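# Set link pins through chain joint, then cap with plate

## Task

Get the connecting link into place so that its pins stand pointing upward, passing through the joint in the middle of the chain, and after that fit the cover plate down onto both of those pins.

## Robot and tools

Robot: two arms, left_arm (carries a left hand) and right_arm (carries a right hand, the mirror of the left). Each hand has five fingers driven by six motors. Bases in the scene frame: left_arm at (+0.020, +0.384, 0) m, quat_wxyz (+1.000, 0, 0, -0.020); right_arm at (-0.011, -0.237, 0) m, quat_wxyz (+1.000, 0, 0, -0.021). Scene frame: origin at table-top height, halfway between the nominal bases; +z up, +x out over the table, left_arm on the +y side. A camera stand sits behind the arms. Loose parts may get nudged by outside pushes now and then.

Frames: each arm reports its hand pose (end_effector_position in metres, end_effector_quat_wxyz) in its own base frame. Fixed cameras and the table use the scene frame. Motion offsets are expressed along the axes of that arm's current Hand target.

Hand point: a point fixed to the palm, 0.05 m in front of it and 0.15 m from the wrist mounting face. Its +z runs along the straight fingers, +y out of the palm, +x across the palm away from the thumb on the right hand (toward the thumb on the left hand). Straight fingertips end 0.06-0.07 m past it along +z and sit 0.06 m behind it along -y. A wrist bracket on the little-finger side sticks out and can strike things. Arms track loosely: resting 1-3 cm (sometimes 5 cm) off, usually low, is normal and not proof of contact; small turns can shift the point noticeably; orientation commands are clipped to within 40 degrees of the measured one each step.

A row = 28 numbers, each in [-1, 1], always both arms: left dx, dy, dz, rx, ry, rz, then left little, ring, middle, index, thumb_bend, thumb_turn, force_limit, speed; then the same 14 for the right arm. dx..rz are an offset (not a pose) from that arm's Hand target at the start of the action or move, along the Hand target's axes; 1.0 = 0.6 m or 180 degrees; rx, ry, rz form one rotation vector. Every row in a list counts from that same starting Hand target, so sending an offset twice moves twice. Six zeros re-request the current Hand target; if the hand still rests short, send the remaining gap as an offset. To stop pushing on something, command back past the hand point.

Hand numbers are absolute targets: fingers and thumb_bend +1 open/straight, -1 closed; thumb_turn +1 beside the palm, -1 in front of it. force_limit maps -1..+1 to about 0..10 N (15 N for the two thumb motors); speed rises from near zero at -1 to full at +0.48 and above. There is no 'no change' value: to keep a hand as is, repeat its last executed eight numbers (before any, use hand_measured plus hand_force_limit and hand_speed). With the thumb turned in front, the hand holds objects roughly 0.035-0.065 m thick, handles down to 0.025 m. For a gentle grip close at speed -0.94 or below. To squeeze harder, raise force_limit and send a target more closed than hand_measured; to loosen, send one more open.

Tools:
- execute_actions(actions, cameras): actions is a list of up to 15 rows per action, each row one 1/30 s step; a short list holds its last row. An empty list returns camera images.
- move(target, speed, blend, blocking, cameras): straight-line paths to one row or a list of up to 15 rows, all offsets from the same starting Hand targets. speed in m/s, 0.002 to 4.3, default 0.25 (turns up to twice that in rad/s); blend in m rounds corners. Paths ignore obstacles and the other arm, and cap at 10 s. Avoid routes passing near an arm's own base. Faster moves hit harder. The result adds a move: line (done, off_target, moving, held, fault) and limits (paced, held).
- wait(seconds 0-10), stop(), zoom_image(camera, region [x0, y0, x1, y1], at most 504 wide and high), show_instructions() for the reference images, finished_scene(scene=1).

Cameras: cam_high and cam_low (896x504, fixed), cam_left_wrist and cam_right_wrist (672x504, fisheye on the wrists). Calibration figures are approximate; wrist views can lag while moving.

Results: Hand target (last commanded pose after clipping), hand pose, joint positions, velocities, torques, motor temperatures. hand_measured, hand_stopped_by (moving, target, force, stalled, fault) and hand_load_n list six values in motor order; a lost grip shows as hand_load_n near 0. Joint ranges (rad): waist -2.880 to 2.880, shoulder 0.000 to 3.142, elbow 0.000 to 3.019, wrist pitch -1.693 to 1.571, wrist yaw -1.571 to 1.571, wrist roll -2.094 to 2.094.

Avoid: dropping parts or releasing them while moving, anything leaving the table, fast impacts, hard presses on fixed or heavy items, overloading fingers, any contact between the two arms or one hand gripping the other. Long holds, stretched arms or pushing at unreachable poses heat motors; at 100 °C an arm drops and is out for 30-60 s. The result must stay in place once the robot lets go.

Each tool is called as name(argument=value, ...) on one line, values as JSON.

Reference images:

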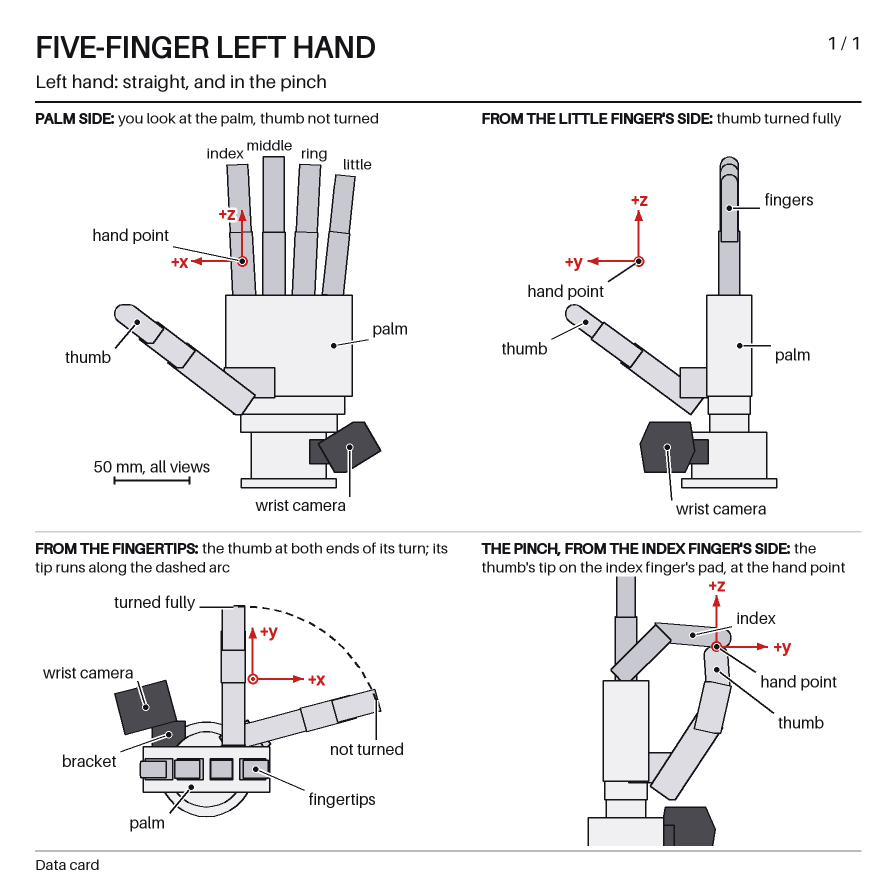

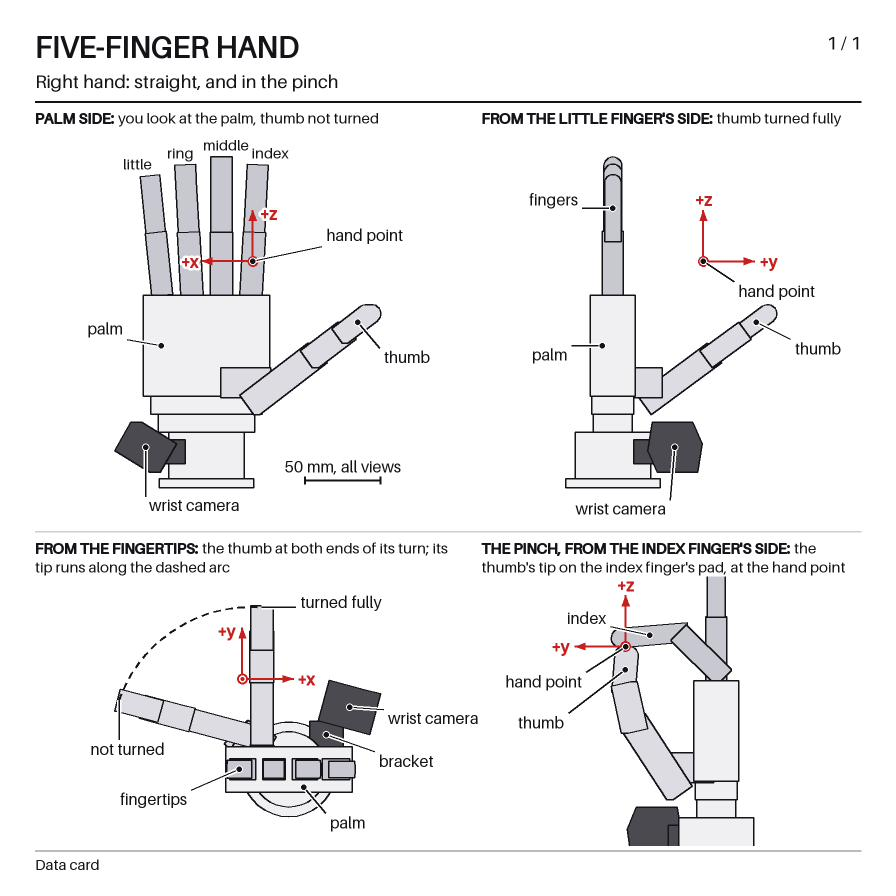

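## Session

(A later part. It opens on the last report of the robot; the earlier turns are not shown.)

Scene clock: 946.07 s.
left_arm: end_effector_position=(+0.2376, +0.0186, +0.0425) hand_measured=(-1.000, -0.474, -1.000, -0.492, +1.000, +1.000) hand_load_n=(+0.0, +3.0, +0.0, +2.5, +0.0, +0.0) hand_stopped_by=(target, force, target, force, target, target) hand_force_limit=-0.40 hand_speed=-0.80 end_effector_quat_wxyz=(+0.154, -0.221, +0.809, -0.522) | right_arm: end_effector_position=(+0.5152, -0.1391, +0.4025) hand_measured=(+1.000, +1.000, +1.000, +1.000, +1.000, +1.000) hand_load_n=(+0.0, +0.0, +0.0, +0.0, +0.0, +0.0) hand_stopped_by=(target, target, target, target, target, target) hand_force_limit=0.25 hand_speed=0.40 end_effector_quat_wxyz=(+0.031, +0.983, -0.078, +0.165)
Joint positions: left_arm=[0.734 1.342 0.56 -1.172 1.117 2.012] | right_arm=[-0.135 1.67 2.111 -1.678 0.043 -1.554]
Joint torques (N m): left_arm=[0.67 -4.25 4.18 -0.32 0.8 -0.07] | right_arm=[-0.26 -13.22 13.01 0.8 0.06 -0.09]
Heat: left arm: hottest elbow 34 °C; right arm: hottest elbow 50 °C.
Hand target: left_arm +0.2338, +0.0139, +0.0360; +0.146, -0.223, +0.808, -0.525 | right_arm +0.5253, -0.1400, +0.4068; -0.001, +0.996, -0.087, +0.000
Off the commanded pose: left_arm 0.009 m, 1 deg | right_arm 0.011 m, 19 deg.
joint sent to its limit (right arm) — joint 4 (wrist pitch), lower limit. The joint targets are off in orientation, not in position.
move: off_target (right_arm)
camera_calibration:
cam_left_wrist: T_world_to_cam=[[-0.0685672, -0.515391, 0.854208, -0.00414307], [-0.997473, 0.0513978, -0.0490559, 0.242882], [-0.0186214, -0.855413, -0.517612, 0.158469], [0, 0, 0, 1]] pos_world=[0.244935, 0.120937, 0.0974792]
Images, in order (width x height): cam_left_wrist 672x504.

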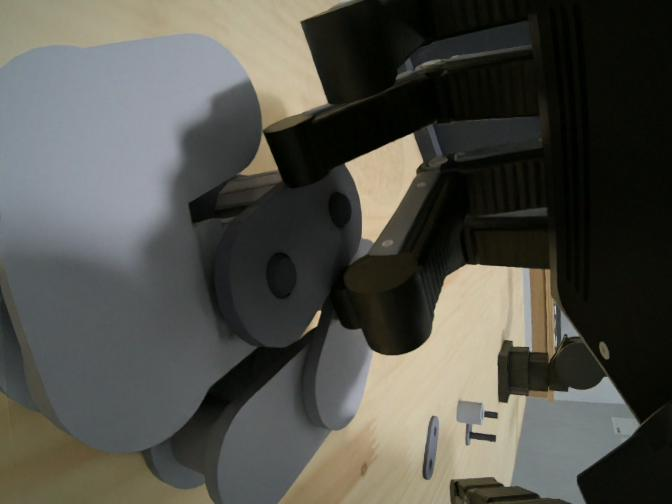

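move(target=[0.0006,0.0038,0.0017,0,0,0,-1,-0.5,-1,-0.5,1,1,-0.4,-0.8,0,0,0,0,0,0,1,1,1,1,1,1,0.25,0.4], speed=0.02, cameras=["cam_left_wrist"])

Scene clock: 947.87 s.
left_arm: end_effector_position=(+0.2382, +0.0188, +0.0419) hand_measured=(-1.000, -0.474, -1.000, -0.492, +1.000, +1.000) hand_load_n=(+0.0, +2.5, +0.0, +1.0, +0.0, +0.0) hand_stopped_by=(target, force, target, force, target, target) hand_force_limit=-0.40 hand_speed=-0.80 end_effector_quat_wxyz=(+0.154, -0.223, +0.808, -0.523) | right_arm: end_effector_position=(+0.5152, -0.1391, +0.4025) hand_measured=(+1.000, +1.000, +1.000, +1.000, +1.000, +1.000) hand_load_n=(+0.0, +0.0, +0.0, +0.5, +0.0, +0.0) hand_stopped_by=(target, target, target, target, target, target) hand_force_limit=0.25 hand_speed=0.40 end_effector_quat_wxyz=(+0.031, +0.983, -0.078, +0.165)
Joint positions: left_arm=[0.734 1.345 0.56 -1.167 1.118 2.008] | right_arm=[-0.135 1.67 2.111 -1.678 0.043 -1.554]
Joint torques (N m): left_arm=[0.62 -3.84 3.79 -0.18 0.74 -0.05] | right_arm=[-0.21 -13.1 12.96 0.81 0.04 -0.08]
Heat: left arm: hottest elbow 34 °C; right arm: hottest elbow 50 °C.
Hand target: left_arm +0.2335, +0.0138, +0.0335; +0.146, -0.223, +0.808, -0.525 | right_arm +0.5253, -0.1400, +0.4068; -0.001, +0.996, -0.087, +0.000
Off the commanded pose: left_arm 0.011 m, 1 deg | right_arm 0.011 m, 19 deg.
joint sent to its limit (right arm) — joint 4 (wrist pitch), lower limit. The joint targets are off in orientation, not in position.
move: off_target (left_arm, right_arm)
camera_calibration:
cam_left_wrist: T_world_to_cam=[[-0.0665329, -0.514038, 0.855183, -0.00403228], [-0.997637, 0.0489836, -0.0481724, 0.243476], [-0.0171276, -0.856368, -0.516082, 0.157923], [0, 0, 0, 1]] pos_world=[0.245337, 0.121241, 0.0966786]
Images, in order (width x height): cam_left_wrist 672x504.

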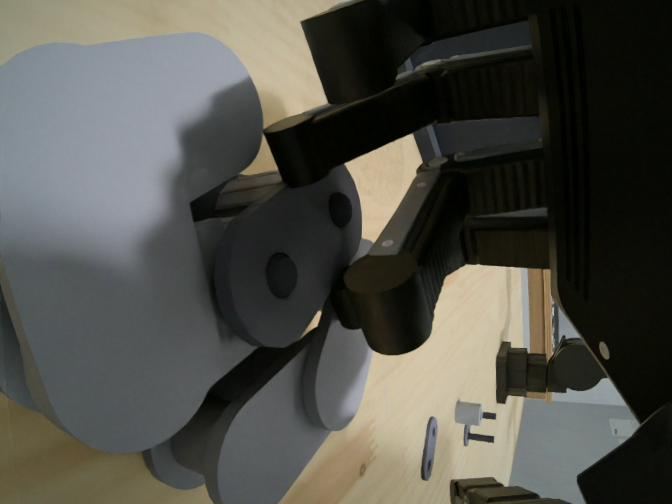

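zoom_image(camera="cam_left_wrist", region=[190, 160, 390, 360])

Scaled by 2.520 from the camera's 672x504 image, which has a finer 960x720 frame.

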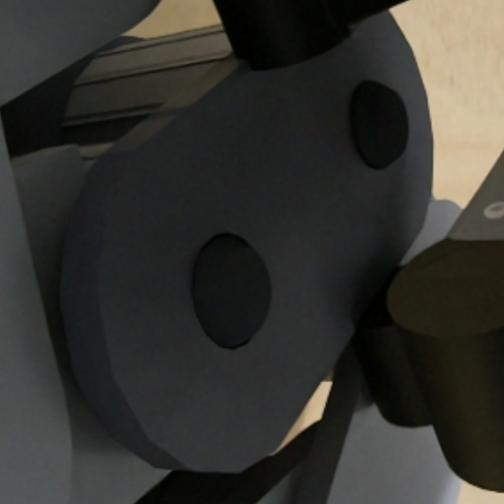

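move(target=[0.0006,0.0038,0.0017,0,0,0,-1,-0.5,-1,-0.5,1,1,-0.4,-0.8,0,0,0,0,0,0,1,1,1,1,1,1,0.25,0.4], speed=0.02, cameras=["cam_left_wrist"])

zoom_image(camera="cam_left_wrist", region=[190, 160, 390, 360])

Scene clock: 948.90 s.
left_arm: end_effector_position=(+0.2383, +0.0183, +0.0415) hand_measured=(-1.000, -0.474, -1.000, -0.494, +1.000, +1.000) hand_load_n=(+0.0, +2.5, +0.0, -1.0, +0.0, -0.5) hand_stopped_by=(target, force, target, force, target, target) hand_force_limit=-0.40 hand_speed=-0.80 end_effector_quat_wxyz=(+0.154, -0.224, +0.807, -0.524) | right_arm: end_effector_position=(+0.5152, -0.1391, +0.4025) hand_measured=(+1.000, +1.000, +1.000, +1.000, +1.000, +1.000) hand_load_n=(+0.0, +0.0, +0.0, +0.0, +0.0, +0.0) hand_stopped_by=(target, target, target, target, target, target) hand_force_limit=0.25 hand_speed=0.40 end_effector_quat_wxyz=(+0.031, +0.983, -0.078, +0.165)
Joint positions: left_arm=[0.734 1.347 0.558 -1.163 1.121 2.004] | right_arm=[-0.135 1.67 2.111 -1.678 0.043 -1.554]
Joint torques (N m): left_arm=[0.5 -3.08 3.69 0.12 0.62 0.01] | right_arm=[-0.5 -12.81 13.09 0.66 0.06 -0.07]
Heat: left arm: hottest elbow 34 °C; right arm: hottest elbow 50 °C.
Hand target: left_arm +0.2332, +0.0136, +0.0310; +0.146, -0.223, +0.808, -0.525 | right_arm +0.5253, -0.1400, +0.4068; -0.001, +0.996, -0.087, +0.000
Off the commanded pose: left_arm 0.013 m, 1 deg | right_arm 0.011 m, 19 deg.
joint sent to its limit (right arm) — joint 4 (wrist pitch), lower limit. The joint targets are off in orientation, not in position.
move: off_target (left_arm, right_arm)
camera_calibration:
cam_left_wrist: T_world_to_cam=[[-0.0647831, -0.511236, 0.856995, -0.00445231], [-0.997785, 0.0462098, -0.0478596, 0.243594], [-0.015134, -0.858197, -0.513097, 0.156703], [0, 0, 0, 1]] pos_world=[0.245137, 0.120949, 0.0958776]
Images, in order (width x height): cam_left_wrist 672x504.

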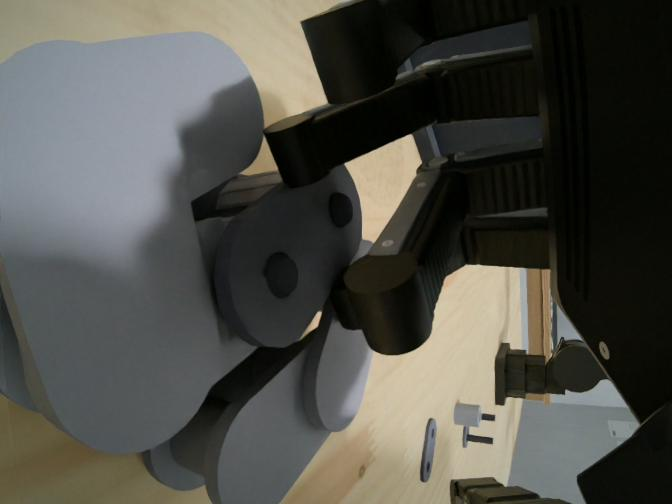

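Scaled by 2.520 from the camera's 672x504 image, which has a finer 960x720 frame.

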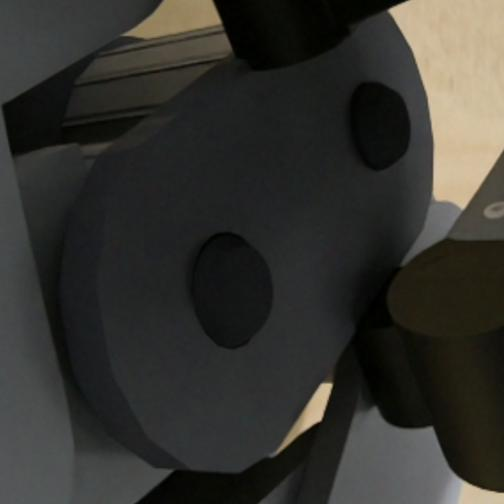

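move(target=[-0.0006,-0.0053,-0.0024,0,0,0,-1,-0.5,-1,-0.5,1,1,-0.4,-0.8,0,0,0,0,0,0,1,1,1,1,1,1,0.25,0.4], speed=0.02, cameras=["cam_left_wrist"])

zoom_image(camera="cam_left_wrist", region=[190, 160, 390, 360])

Scene clock: 951.57 s.
left_arm: end_effector_position=(+0.2383, +0.0184, +0.0415) hand_measured=(-1.000, -0.474, -1.000, -0.494, +1.000, +1.000) hand_load_n=(+0.0, +2.5, +0.0, -1.5, +0.0, +0.0) hand_stopped_by=(target, force, target, force, target, target) hand_force_limit=-0.40 hand_speed=-0.80 end_effector_quat_wxyz=(+0.154, -0.224, +0.807, -0.524) | right_arm: end_effector_position=(+0.5152, -0.1391, +0.4025) hand_measured=(+1.000, +1.000, +1.000, +1.000, +1.000, +1.000) hand_load_n=(+0.0, +0.0, +0.0, +0.0, +0.0, +0.0) hand_stopped_by=(target, target, target, target, target, target) hand_force_limit=0.25 hand_speed=0.40 end_effector_quat_wxyz=(+0.031, +0.983, -0.078, +0.165)
Joint positions: left_arm=[0.734 1.347 0.558 -1.163 1.121 2.004] | right_arm=[-0.135 1.67 2.111 -1.678 0.043 -1.554]
Joint torques (N m): left_arm=[0.67 -4.19 4.15 -0.23 0.6 -0.02] | right_arm=[-0.44 -12.04 13 0.77 0.02 -0.08]
Heat: left arm: hottest elbow 34 °C; right arm: hottest elbow 50 °C.
Hand target: left_arm +0.2335, +0.0138, +0.0345; +0.146, -0.223, +0.808, -0.525 | right_arm +0.5253, -0.1400, +0.4068; -0.001, +0.996, -0.087, +0.000
Off the commanded pose: left_arm 0.010 m, 1 deg | right_arm 0.011 m, 19 deg.
joint sent to its limit (right arm) — joint 4 (wrist pitch), lower limit. The joint targets are off in orientation, not in position.
move: off_target (right_arm)
camera_calibration:
cam_left_wrist: T_world_to_cam=[[-0.0643723, -0.511186, 0.857056, -0.0045135], [-0.997813, 0.0459113, -0.0475608, 0.243604], [-0.0150361, -0.858243, -0.513023, 0.156763], [0, 0, 0, 1]] pos_world=[0.245138, 0.12105, 0.0958775]
Images, in order (width x height): cam_left_wrist 672x504.

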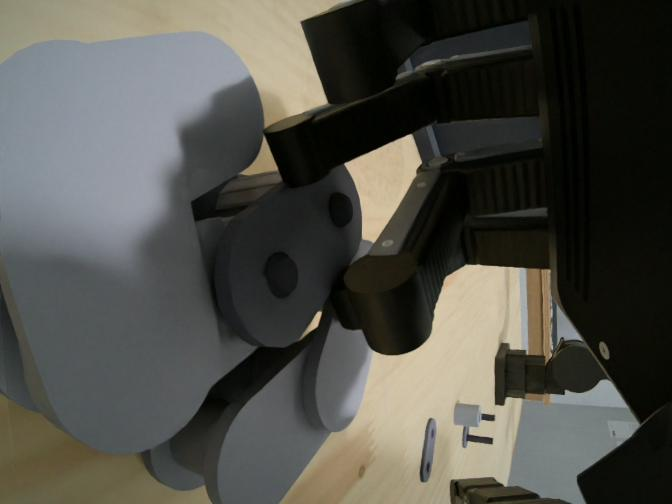

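Scaled by 2.520 from the camera's 672x504 image, which has a finer 960x720 frame.

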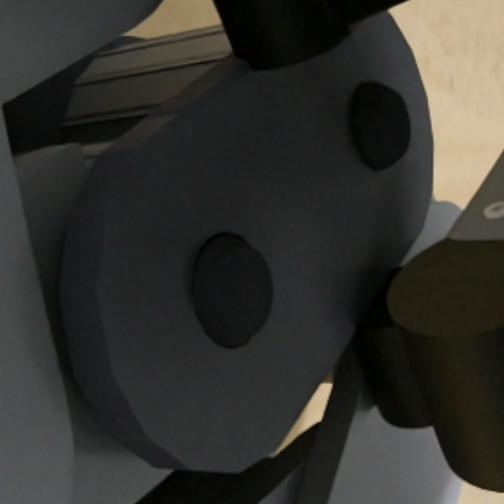

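execute_actions(actions=[[[0,0,0,0,0,0,-1,-0.43,-1,-0.5,1,1,-0.4,-0.8,0,0,0,0,0,0,1,1,1,1,1,1,0.25,0.4]]], cameras=["cam_left_wrist"])

zoom_image(camera="cam_left_wrist", region=[190, 160, 390, 360])

Scene clock: 952.47 s.
left_arm: end_effector_position=(+0.2386, +0.0182, +0.0417) hand_measured=(-1.000, -0.430, -1.000, -0.492, +1.000, +1.000) hand_load_n=(+0.0, +0.0, +0.0, +1.5, +0.0, +0.0) hand_stopped_by=(target, target, target, force, target, target) hand_force_limit=-0.40 hand_speed=-0.80 end_effector_quat_wxyz=(+0.154, -0.224, +0.807, -0.525) | right_arm: end_effector_position=(+0.5152, -0.1391, +0.4025) hand_measured=(+1.000, +1.000, +1.000, +1.000, +1.000, +1.000) hand_load_n=(+0.0, +0.0, +0.0, +0.0, +0.0, +0.0) hand_stopped_by=(target, target, target, target, target, target) hand_force_limit=0.25 hand_speed=0.40 end_effector_quat_wxyz=(+0.031, +0.983, -0.078, +0.165)
Joint positions: left_arm=[0.734 1.347 0.558 -1.163 1.123 2.003] | right_arm=[-0.135 1.67 2.111 -1.678 0.043 -1.554]
Joint torques (N m): left_arm=[0.44 -3.96 4.07 -0.42 0.55 -0.06] | right_arm=[0.15 -12.69 13.03 0.75 0.05 -0.1]
Heat: left arm: hottest elbow 34 °C; right arm: hottest elbow 50 °C.
Hand target: left_arm +0.2335, +0.0138, +0.0345; +0.146, -0.223, +0.808, -0.525 | right_arm +0.5253, -0.1400, +0.4068; -0.001, +0.996, -0.087, +0.000
Off the commanded pose: left_arm 0.010 m, 1 deg | right_arm 0.011 m, 19 deg.
joint sent to its limit (right arm) — joint 4 (wrist pitch), lower limit. The joint targets are off in orientation, not in position.
camera_calibration:
cam_left_wrist: T_world_to_cam=[[-0.0646662, -0.510005, 0.857737, -0.00477845], [-0.997811, 0.0449621, -0.0484924, 0.243915], [-0.0138343, -0.858996, -0.511796, 0.156411], [0, 0, 0, 1]] pos_world=[0.245236, 0.120953, 0.0959773]
Images, in order (width x height): cam_left_wrist 672x504.

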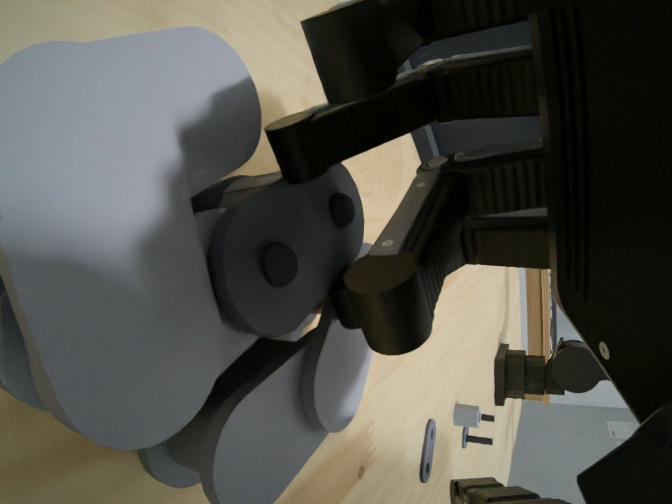

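Scaled by 2.520 from the camera's 672x504 image, which has a finer 960x720 frame.

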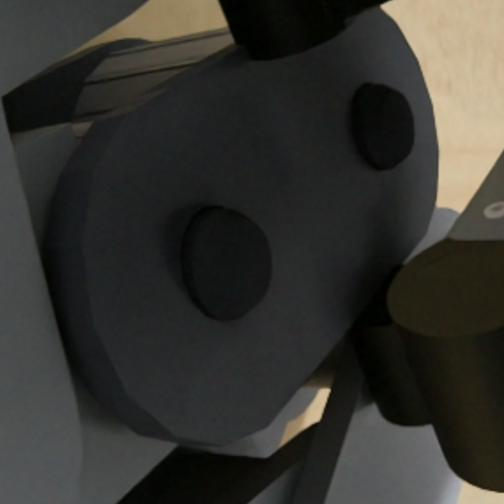

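move(target=[-0.003,-0.0091,-0.0041,0,0,0,-1,-0.41,-1,-0.46,1,1,-0.4,-0.8,0,0,0,0,0,0,1,1,1,1,1,1,0.25,0.4], speed=0.02, cameras=["cam_left_wrist"])

zoom_image(camera="cam_left_wrist", region=[190, 160, 390, 360])

Scene clock: 953.90 s.
left_arm: end_effector_position=(+0.2385, +0.0174, +0.0429) hand_measured=(-1.000, -0.410, -1.000, -0.460, +1.000, +1.000) hand_load_n=(+0.0, +2.5, +0.5, -3.0, +0.0, +0.0) hand_stopped_by=(target, target, target, target, target, target) hand_force_limit=-0.40 hand_speed=-0.80 end_effector_quat_wxyz=(+0.154, -0.226, +0.805, -0.526) | right_arm: end_effector_position=(+0.5152, -0.1391, +0.4025) hand_measured=(+1.000, +1.000, +1.000, +1.000, +1.000, +1.000) hand_load_n=(+0.0, +0.0, +0.0, +0.0, +0.0, +0.0) hand_stopped_by=(target, target, target, target, target, target) hand_force_limit=0.25 hand_speed=0.40 end_effector_quat_wxyz=(+0.031, +0.983, -0.078, +0.165)
Joint positions: left_arm=[0.734 1.345 0.558 -1.167 1.127 2.003] | right_arm=[-0.135 1.67 2.111 -1.678 0.043 -1.554]
Joint torques (N m): left_arm=[0.44 -5.25 4.82 -0.99 0.38 -0.08] | right_arm=[-0.26 -12.75 13.12 0.75 0.06 -0.07]
Heat: left arm: hottest elbow 34 °C; right arm: hottest elbow 50 °C.
Hand target: left_arm +0.2350, +0.0147, +0.0405; +0.146, -0.223, +0.808, -0.525 | right_arm +0.5253, -0.1400, +0.4068; -0.001, +0.996, -0.087, +0.000
Off the commanded pose: left_arm 0.005 m, 1 deg | right_arm 0.011 m, 19 deg.
joint sent to its limit (right arm) — joint 4 (wrist pitch), lower limit. The joint targets are off in orientation, not in position.
move: off_target (right_arm)
camera_calibration:
cam_left_wrist: T_world_to_cam=[[-0.0636918, -0.505919, 0.860226, -0.0066624], [-0.997891, 0.0431151, -0.0485277, 0.244021], [-0.0125376, -0.861503, -0.507598, 0.155838], [0, 0, 0, 1]] pos_world=[0.245036, 0.120363, 0.096676]
Images, in order (width x height): cam_left_wrist 672x504.

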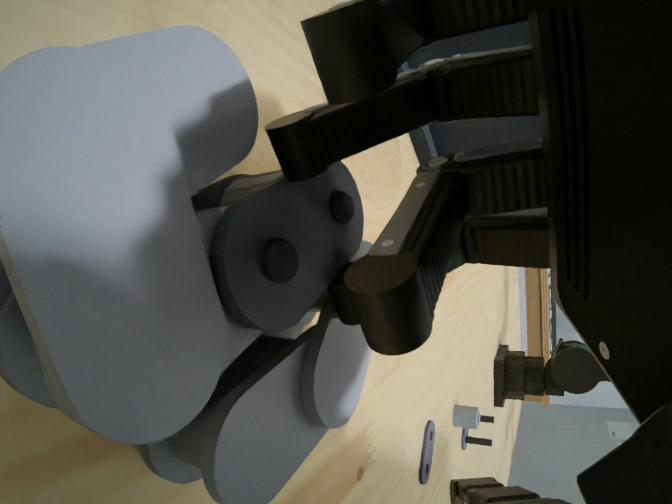

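Scaled by 2.520 from the camera's 672x504 image, which has a finer 960x720 frame.

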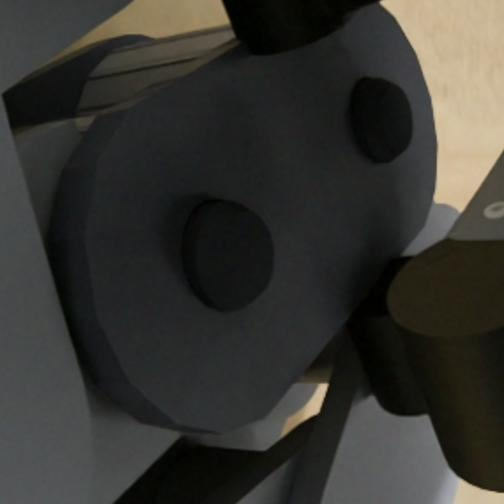

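move(target=[-0.003,-0.0091,-0.0041,0,0,0,-1,-0.41,-1,-0.46,1,1,-0.4,-0.8,0,0,0,0,0,0,1,1,1,1,1,1,0.25,0.4], speed=0.02, cameras=["cam_left_wrist"])

zoom_image(camera="cam_left_wrist", region=[190, 160, 390, 360])

Scene clock: 955.00 s.
left_arm: end_effector_position=(+0.2375, +0.0172, +0.0437) hand_measured=(-1.000, -0.410, -1.000, -0.460, +1.000, +1.000) hand_load_n=(+0.0, +3.0, +0.0, +1.0, +0.0, +0.0) hand_stopped_by=(target, target, target, target, target, target) hand_force_limit=-0.40 hand_speed=-0.80 end_effector_quat_wxyz=(+0.153, -0.226, +0.806, -0.526) | right_arm: end_effector_position=(+0.5152, -0.1391, +0.4025) hand_measured=(+1.000, +1.000, +1.000, +1.000, +1.000, +1.000) hand_load_n=(+0.0, +0.0, +0.0, +0.0, +0.0, +0.0) hand_stopped_by=(target, target, target, target, target, target) hand_force_limit=0.25 hand_speed=0.40 end_effector_quat_wxyz=(+0.031, +0.983, -0.078, +0.165)
Joint positions: left_arm=[0.734 1.341 0.558 -1.173 1.124 2.003] | right_arm=[-0.135 1.67 2.111 -1.678 0.043 -1.554]
Joint torques (N m): left_arm=[0.09 -6.01 5.71 -1.58 0.53 -0.1] | right_arm=[-0.67 -12.57 12.97 0.79 0.03 -0.11]
Heat: left arm: hottest elbow 34 °C; right arm: hottest elbow 50 °C.
Hand target: left_arm +0.2365, +0.0156, +0.0465; +0.146, -0.223, +0.808, -0.525 | right_arm +0.5253, -0.1400, +0.4068; -0.001, +0.996, -0.087, +0.000
Off the commanded pose: left_arm 0.003 m, 1 deg | right_arm 0.011 m, 19 deg.
joint sent to its limit (right arm) — joint 4 (wrist pitch), lower limit. The joint targets are off in orientation, not in position.
move: off_target (right_arm)
camera_calibration:
cam_left_wrist: T_world_to_cam=[[-0.0620516, -0.507358, 0.859498, -0.00779153], [-0.99796, 0.0445191, -0.0457684, 0.242964], [-0.0150431, -0.860585, -0.509085, 0.156671], [0, 0, 0, 1]] pos_world=[0.244342, 0.120059, 0.0975759]
Images, in order (width x height): cam_left_wrist 672x504.

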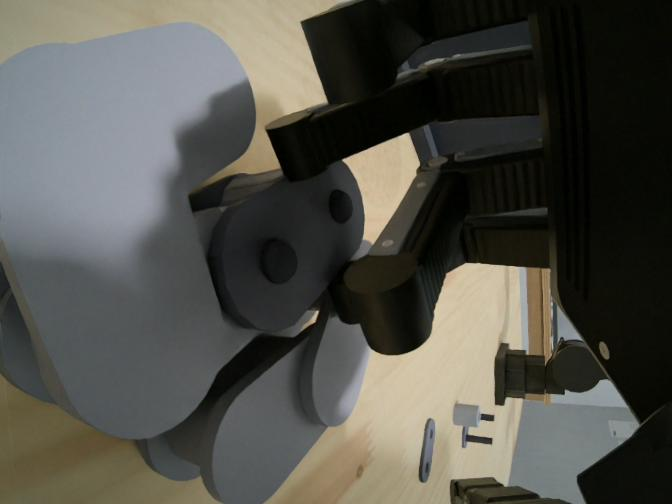

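Scaled by 2.520 from the camera's 672x504 image, which has a finer 960x720 frame.

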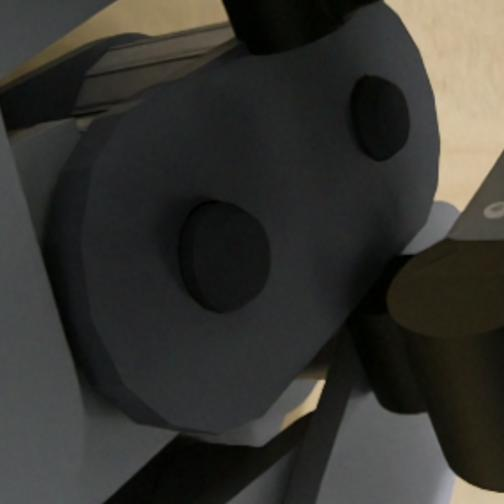

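execute_actions(actions=[[[0,0,0,0,0,0,-1,-0.35,-1,-0.46,1,1,-0.4,-0.8,0,0,0,0,0,0,1,1,1,1,1,1,0.25,0.4]]], cameras=["cam_left_wrist"])

zoom_image(camera="cam_left_wrist", region=[190, 160, 390, 360])

Scene clock: 956.07 s.
left_arm: end_effector_position=(+0.2372, +0.0171, +0.0449) hand_measured=(-1.000, -0.350, -1.000, -0.460, +1.000, +1.000) hand_load_n=(+0.0, +2.0, +0.5, -0.5, +0.0, +0.0) hand_stopped_by=(target, target, target, target, target, target) hand_force_limit=-0.40 hand_speed=-0.80 end_effector_quat_wxyz=(+0.154, -0.225, +0.806, -0.525) | right_arm: end_effector_position=(+0.5152, -0.1391, +0.4025) hand_measured=(+1.000, +1.000, +1.000, +1.000, +1.000, +1.000) hand_load_n=(+0.0, +0.0, +0.0, +0.0, +0.0, +0.0) hand_stopped_by=(target, target, target, target, target, target) hand_force_limit=0.25 hand_speed=0.40 end_effector_quat_wxyz=(+0.031, +0.983, -0.078, +0.165)
Joint positions: left_arm=[0.734 1.335 0.558 -1.177 1.123 2.004] | right_arm=[-0.135 1.67 2.111 -1.678 0.043 -1.554]
Joint torques (N m): left_arm=[0.32 -5.01 5.87 -1.36 0.57 -0.1] | right_arm=[-0.21 -12.4 12.98 0.77 0.06 -0.07]
Heat: left arm: hottest elbow 34 °C; right arm: hottest elbow 50 °C.
Hand target: left_arm +0.2365, +0.0157, +0.0465; +0.146, -0.223, +0.808, -0.525 | right_arm +0.5253, -0.1400, +0.4068; -0.001, +0.996, -0.087, +0.000
Off the commanded pose: left_arm 0.002 m, 1 deg | right_arm 0.011 m, 19 deg.
joint sent to its limit (right arm) — joint 4 (wrist pitch), lower limit. The joint targets are off in orientation, not in position.
camera_calibration:
cam_left_wrist: T_world_to_cam=[[-0.0640042, -0.50941, 0.858141, -0.00834769], [-0.997841, 0.0453663, -0.0474934, 0.242779], [-0.0147371, -0.859327, -0.511213, 0.15724], [0, 0, 0, 1]] pos_world=[0.244038, 0.119854, 0.0990769]
Images, in order (width x height): cam_left_wrist 672x504.

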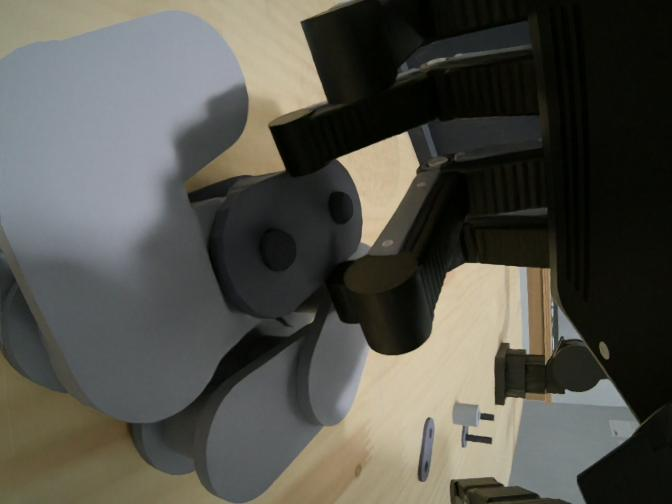

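Scaled by 2.520 from the camera's 672x504 image, which has a finer 960x720 frame.

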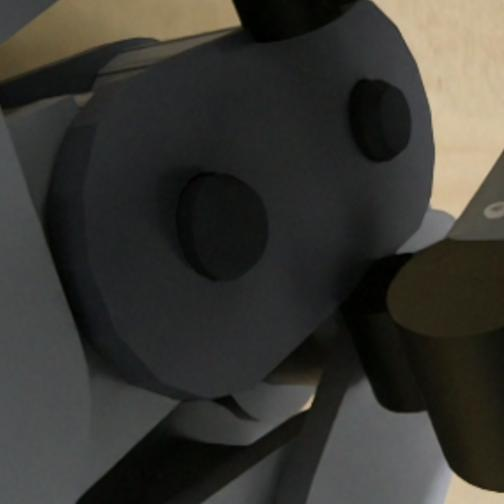

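execute_actions(actions=[[[0,0,0,0,0,0,-1,-0.27,-1,-0.46,1,1,-0.4,-0.8,0,0,0,0,0,0,1,1,1,1,1,1,0.25,0.4]]], cameras=["cam_left_wrist"])

zoom_image(camera="cam_left_wrist", region=[190, 160, 390, 360])

Scene clock: 957.20 s.
left_arm: end_effector_position=(+0.2366, +0.0170, +0.0447) hand_measured=(-1.000, -0.270, -1.000, -0.460, +1.000, +1.000) hand_load_n=(+0.0, +0.0, +0.0, +0.0, +0.0, +0.0) hand_stopped_by=(target, target, target, target, target, target) hand_force_limit=-0.40 hand_speed=-0.80 end_effector_quat_wxyz=(+0.153, -0.224, +0.807, -0.524) | right_arm: end_effector_position=(+0.5152, -0.1391, +0.4025) hand_measured=(+1.000, +1.000, +1.000, +1.000, +1.000, +1.000) hand_load_n=(+0.0, +0.0, +0.0, +0.0, -0.5, +0.0) hand_stopped_by=(target, target, target, target, target, target) hand_force_limit=0.25 hand_speed=0.40 end_effector_quat_wxyz=(+0.031, +0.983, -0.078, +0.165)
Joint positions: left_arm=[0.734 1.334 0.558 -1.179 1.119 2.005] | right_arm=[-0.135 1.67 2.111 -1.678 0.043 -1.554]
Joint torques (N m): left_arm=[0.15 -5.01 5.81 -1.37 0.76 -0.12] | right_arm=[-0.73 -12.81 13.08 0.81 0.04 -0.11]
Heat: left arm: hottest elbow 34 °C; right arm: hottest elbow 50 °C.
Hand target: left_arm +0.2365, +0.0157, +0.0465; +0.147, -0.223, +0.808, -0.525 | right_arm +0.5253, -0.1400, +0.4068; -0.001, +0.996, -0.087, +0.000
Off the commanded pose: left_arm 0.002 m, 1 deg | right_arm 0.011 m, 19 deg.
joint sent to its limit (right arm) — joint 4 (wrist pitch), lower limit. The joint targets are off in orientation, not in position.
camera_calibration:
cam_left_wrist: T_world_to_cam=[[-0.0629014, -0.510919, 0.857324, -0.00848416], [-0.997864, 0.0473804, -0.0449765, 0.24191], [-0.017641, -0.858322, -0.512808, 0.157803], [0, 0, 0, 1]] pos_world=[0.243644, 0.11965, 0.0990768]
Images, in order (width x height): cam_left_wrist 672x504.

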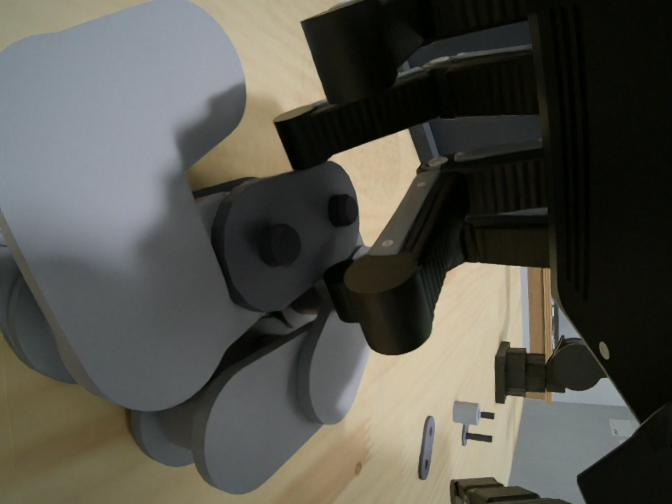

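Scaled by 2.520 from the camera's 672x504 image, which has a finer 960x720 frame.

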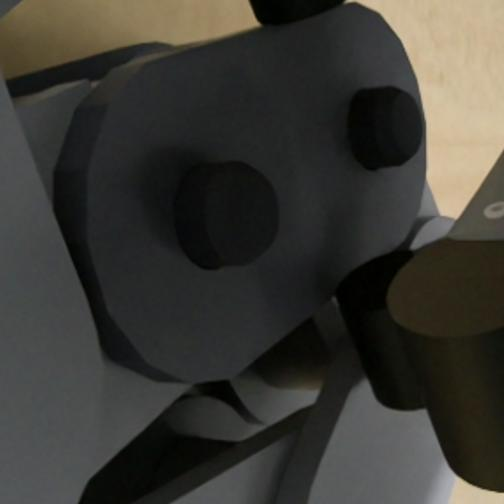

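move(target=[-0.006,-0.0228,-0.0102,0,0,0,-1,-0.27,-1,-0.46,1,1,-0.4,-0.8,0,0,0,0,0,0,1,1,1,1,1,1,0.25,0.4], speed=0.03, cameras=["cam_left_wrist"])

zoom_image(camera="cam_left_wrist", region=[190, 160, 390, 360])

Scene clock: 958.53 s.
left_arm: end_effector_position=(+0.2303, +0.0106, +0.0525) hand_measured=(-1.000, -0.270, -1.000, -0.460, +1.000, +1.000) hand_load_n=(+0.0, +0.0, +0.0, +0.0, +0.0, +0.0) hand_stopped_by=(target, target, target, target, target, target) hand_force_limit=-0.40 hand_speed=-0.80 end_effector_quat_wxyz=(+0.140, -0.230, +0.804, -0.530) | right_arm: end_effector_position=(+0.5152, -0.1391, +0.4025) hand_measured=(+1.000, +1.000, +1.000, +1.000, +1.000, +1.000) hand_load_n=(+0.0, +0.0, +0.0, +0.0, +0.0, +0.0) hand_stopped_by=(target, target, target, target, target, target) hand_force_limit=0.25 hand_speed=0.40 end_effector_quat_wxyz=(+0.031, +0.983, -0.078, +0.165)
Joint positions: left_arm=[0.73 1.313 0.558 -1.23 1.119 2.004] | right_arm=[-0.135 1.67 2.111 -1.678 0.043 -1.554]
Joint torques (N m): left_arm=[0.44 -5.48 7.91 -1.44 0.76 -0.17] | right_arm=[-0.32 -12.86 12.9 0.75 0.07 -0.08]
Heat: left arm: hottest elbow 34 °C; right arm: hottest elbow 50 °C.
Hand target: left_arm +0.2395, +0.0175, +0.0615; +0.146, -0.223, +0.808, -0.525 | right_arm +0.5253, -0.1400, +0.4068; -0.001, +0.996, -0.087, +0.000
Off the commanded pose: left_arm 0.015 m, 1 deg | right_arm 0.011 m, 19 deg.
joint sent to its limit (right arm) — joint 4 (wrist pitch), lower limit. The joint targets are off in orientation, not in position.
move: off_target (left_arm, right_arm)
camera_calibration:
cam_left_wrist: T_world_to_cam=[[-0.0453019, -0.493469, 0.868583, -0.0236898], [-0.998467, 0.0500449, -0.0236441, 0.23528], [-0.0318005, -0.868323, -0.49498, 0.158645], [0, 0, 0, 1]] pos_world=[0.238891, 0.11429, 0.104665]
Images, in order (width x height): cam_left_wrist 672x504.

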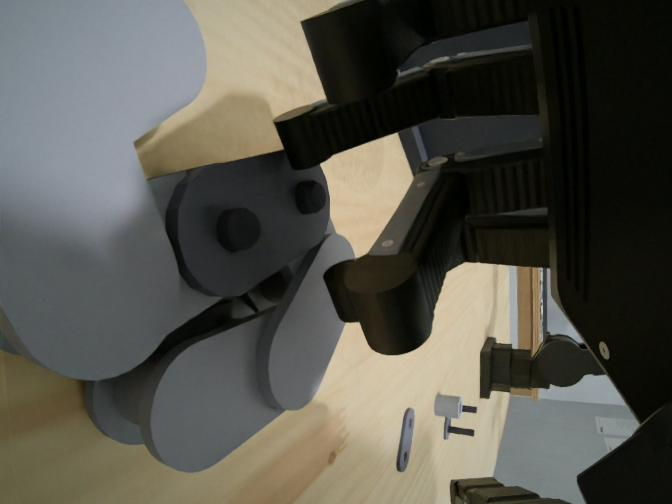

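Scaled by 2.520 from the camera's 672x504 image, which has a finer 960x720 frame.

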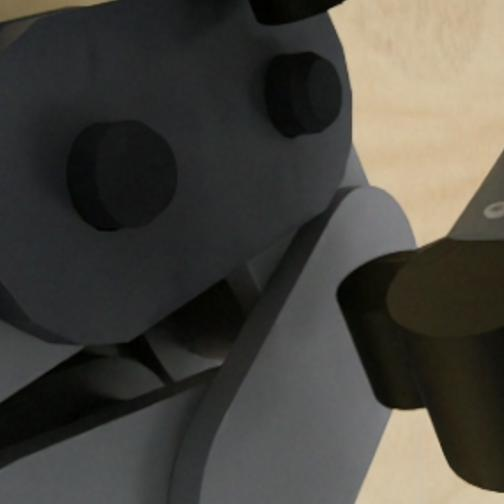

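move(target=[-0.02,-0.06,-0.027,0,0,0,-1,-0.27,-1,-0.46,1,1,-0.4,-0.8,0,0,0,0,0,0,1,1,1,1,1,1,0.25,0.4], speed=0.06, cameras=["all"])

zoom_image(camera="cam_left_wrist", region=[100, 80, 340, 320])

Scene clock: 960.07 s.
left_arm: end_effector_position=(+0.2377, +0.0151, +0.0885) hand_measured=(-1.000, -0.270, -1.000, -0.460, +1.000, +1.000) hand_load_n=(+0.5, +0.0, +0.5, +0.0, +0.0, -0.5) hand_stopped_by=(target, target, target, target, target, target) hand_force_limit=-0.40 hand_speed=-0.80 end_effector_quat_wxyz=(+0.136, -0.233, +0.804, -0.530) | right_arm: end_effector_position=(+0.5152, -0.1391, +0.4025) hand_measured=(+1.000, +1.000, +1.000, +1.000, +1.000, +1.000) hand_load_n=(+0.0, +0.0, +0.0, +0.0, +0.0, +0.0) hand_stopped_by=(target, target, target, target, target, target) hand_force_limit=0.25 hand_speed=0.40 end_effector_quat_wxyz=(+0.031, +0.983, -0.078, +0.165)
Joint positions: left_arm=[0.722 1.255 0.631 -1.354 1.119 1.987] | right_arm=[-0.135 1.67 2.111 -1.678 0.043 -1.554]
Joint torques (N m): left_arm=[0.5 -5.36 9.33 -1.42 0.9 -0.17] | right_arm=[-0.38 -12.63 13.08 0.73 0.01 -0.1]
Heat: left arm: hottest elbow 34 °C; right arm: hottest elbow 50 °C.
Hand target: left_arm +0.2497, +0.0238, +0.1010; +0.146, -0.223, +0.808, -0.525 | right_arm +0.5253, -0.1400, +0.4068; -0.001, +0.996, -0.087, +0.000
Off the commanded pose: left_arm 0.019 m, 2 deg | right_arm 0.011 m, 19 deg.
joint sent to its limit (right arm) — joint 4 (wrist pitch), lower limit. The joint targets are off in orientation, not in position.
move: off_target (left_arm, right_arm)
camera_calibration:
cam_left_wrist: T_world_to_cam=[[-0.0378763, -0.489741, 0.871045, -0.0544526], [-0.998578, 0.0512843, -0.0145875, 0.242601], [-0.0375268, -0.870358, -0.490987, 0.181658], [0, 0, 0, 1]] pos_world=[0.24701, 0.118998, 0.140161]
cam_right_wrist: T_world_to_cam=[[0.0427929, -0.99509, 0.0892451, -0.191257], [-0.986821, -0.0281458, 0.159352, 0.443501], [-0.156057, -0.094888, -0.98318, 0.574509], [0, 0, 0, 1]] pos_world=[0.535497, -0.123321, 0.511242]

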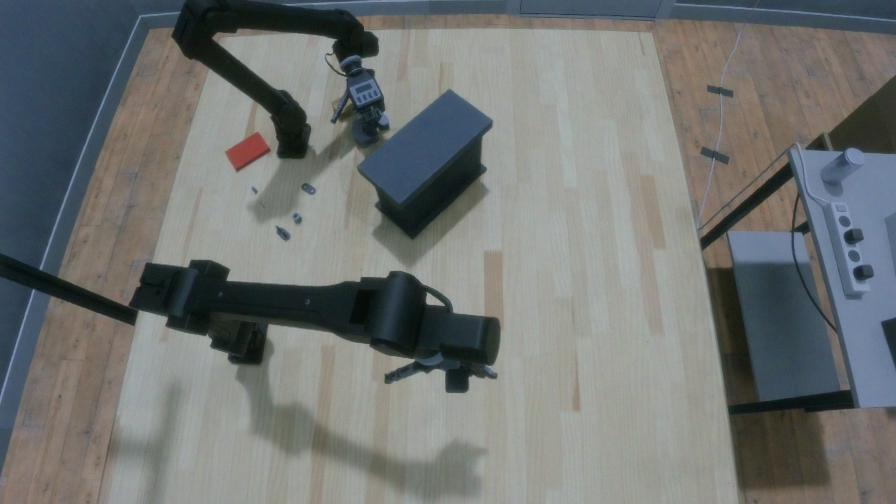

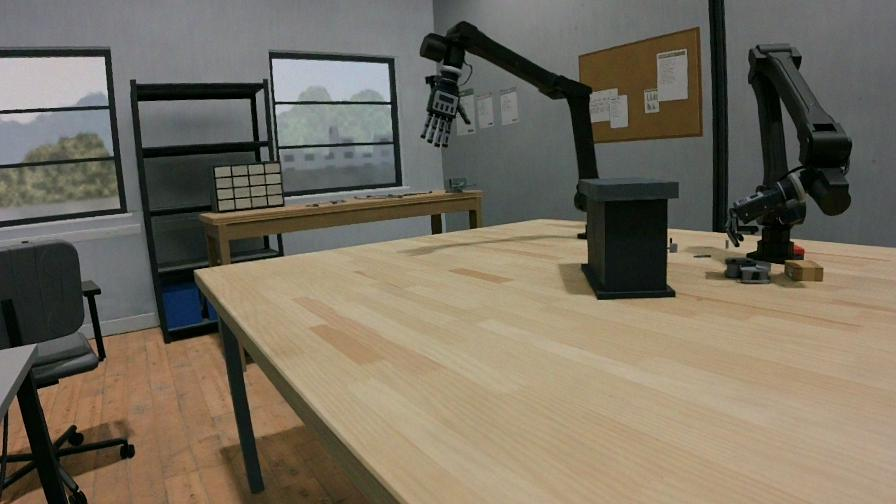

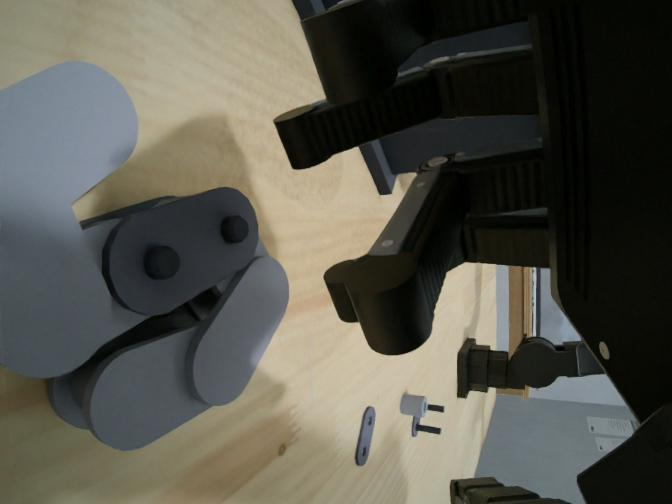

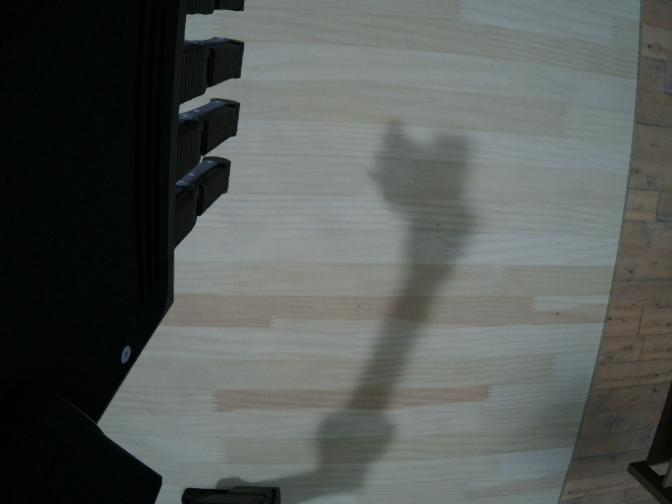

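Scaled by 2.100 from the camera's 672x504 image, which has a finer 960x720 frame.

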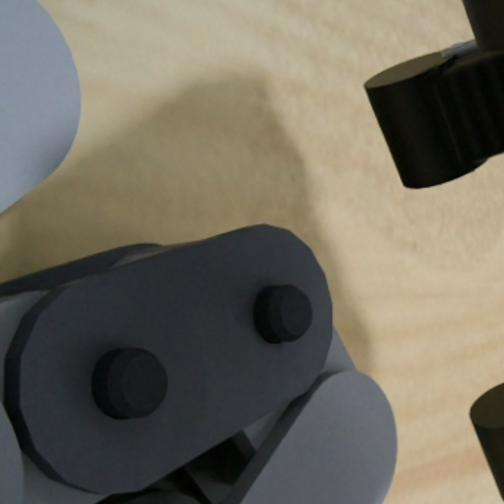

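zoom_image(camera="cam_left_wrist", region=[70, 180, 200, 310])

zoom_image(camera="cam_left_wrist", region=[170, 170, 300, 300])

zoom_image(camera="cam_low", region=[700, 220, 830, 300])

Scaled by 3.877 from the camera's 672x504 image, which has a finer 960x720 frame.

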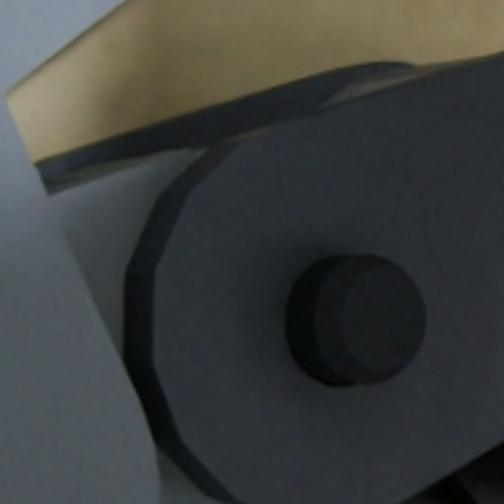

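Scaled by 3.877 from the camera's 672x504 image, which has a finer 960x720 frame.

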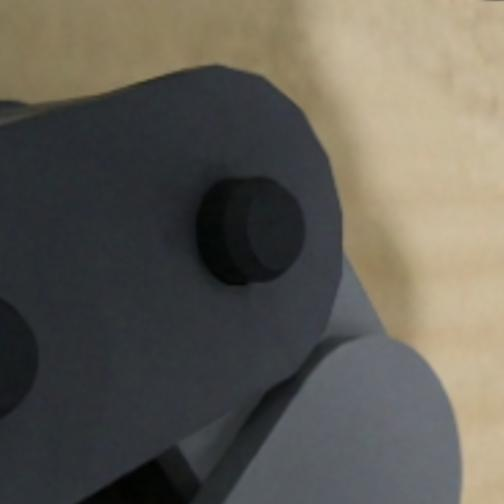

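Scaled by 3.877 from the camera's 896x504 image, which has a finer 1280x720 frame.

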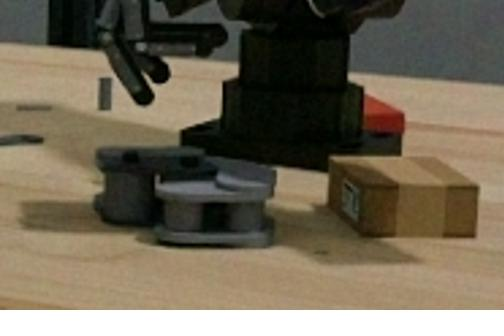

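finished_scene(scene=1)

The scene is finished: the task was done.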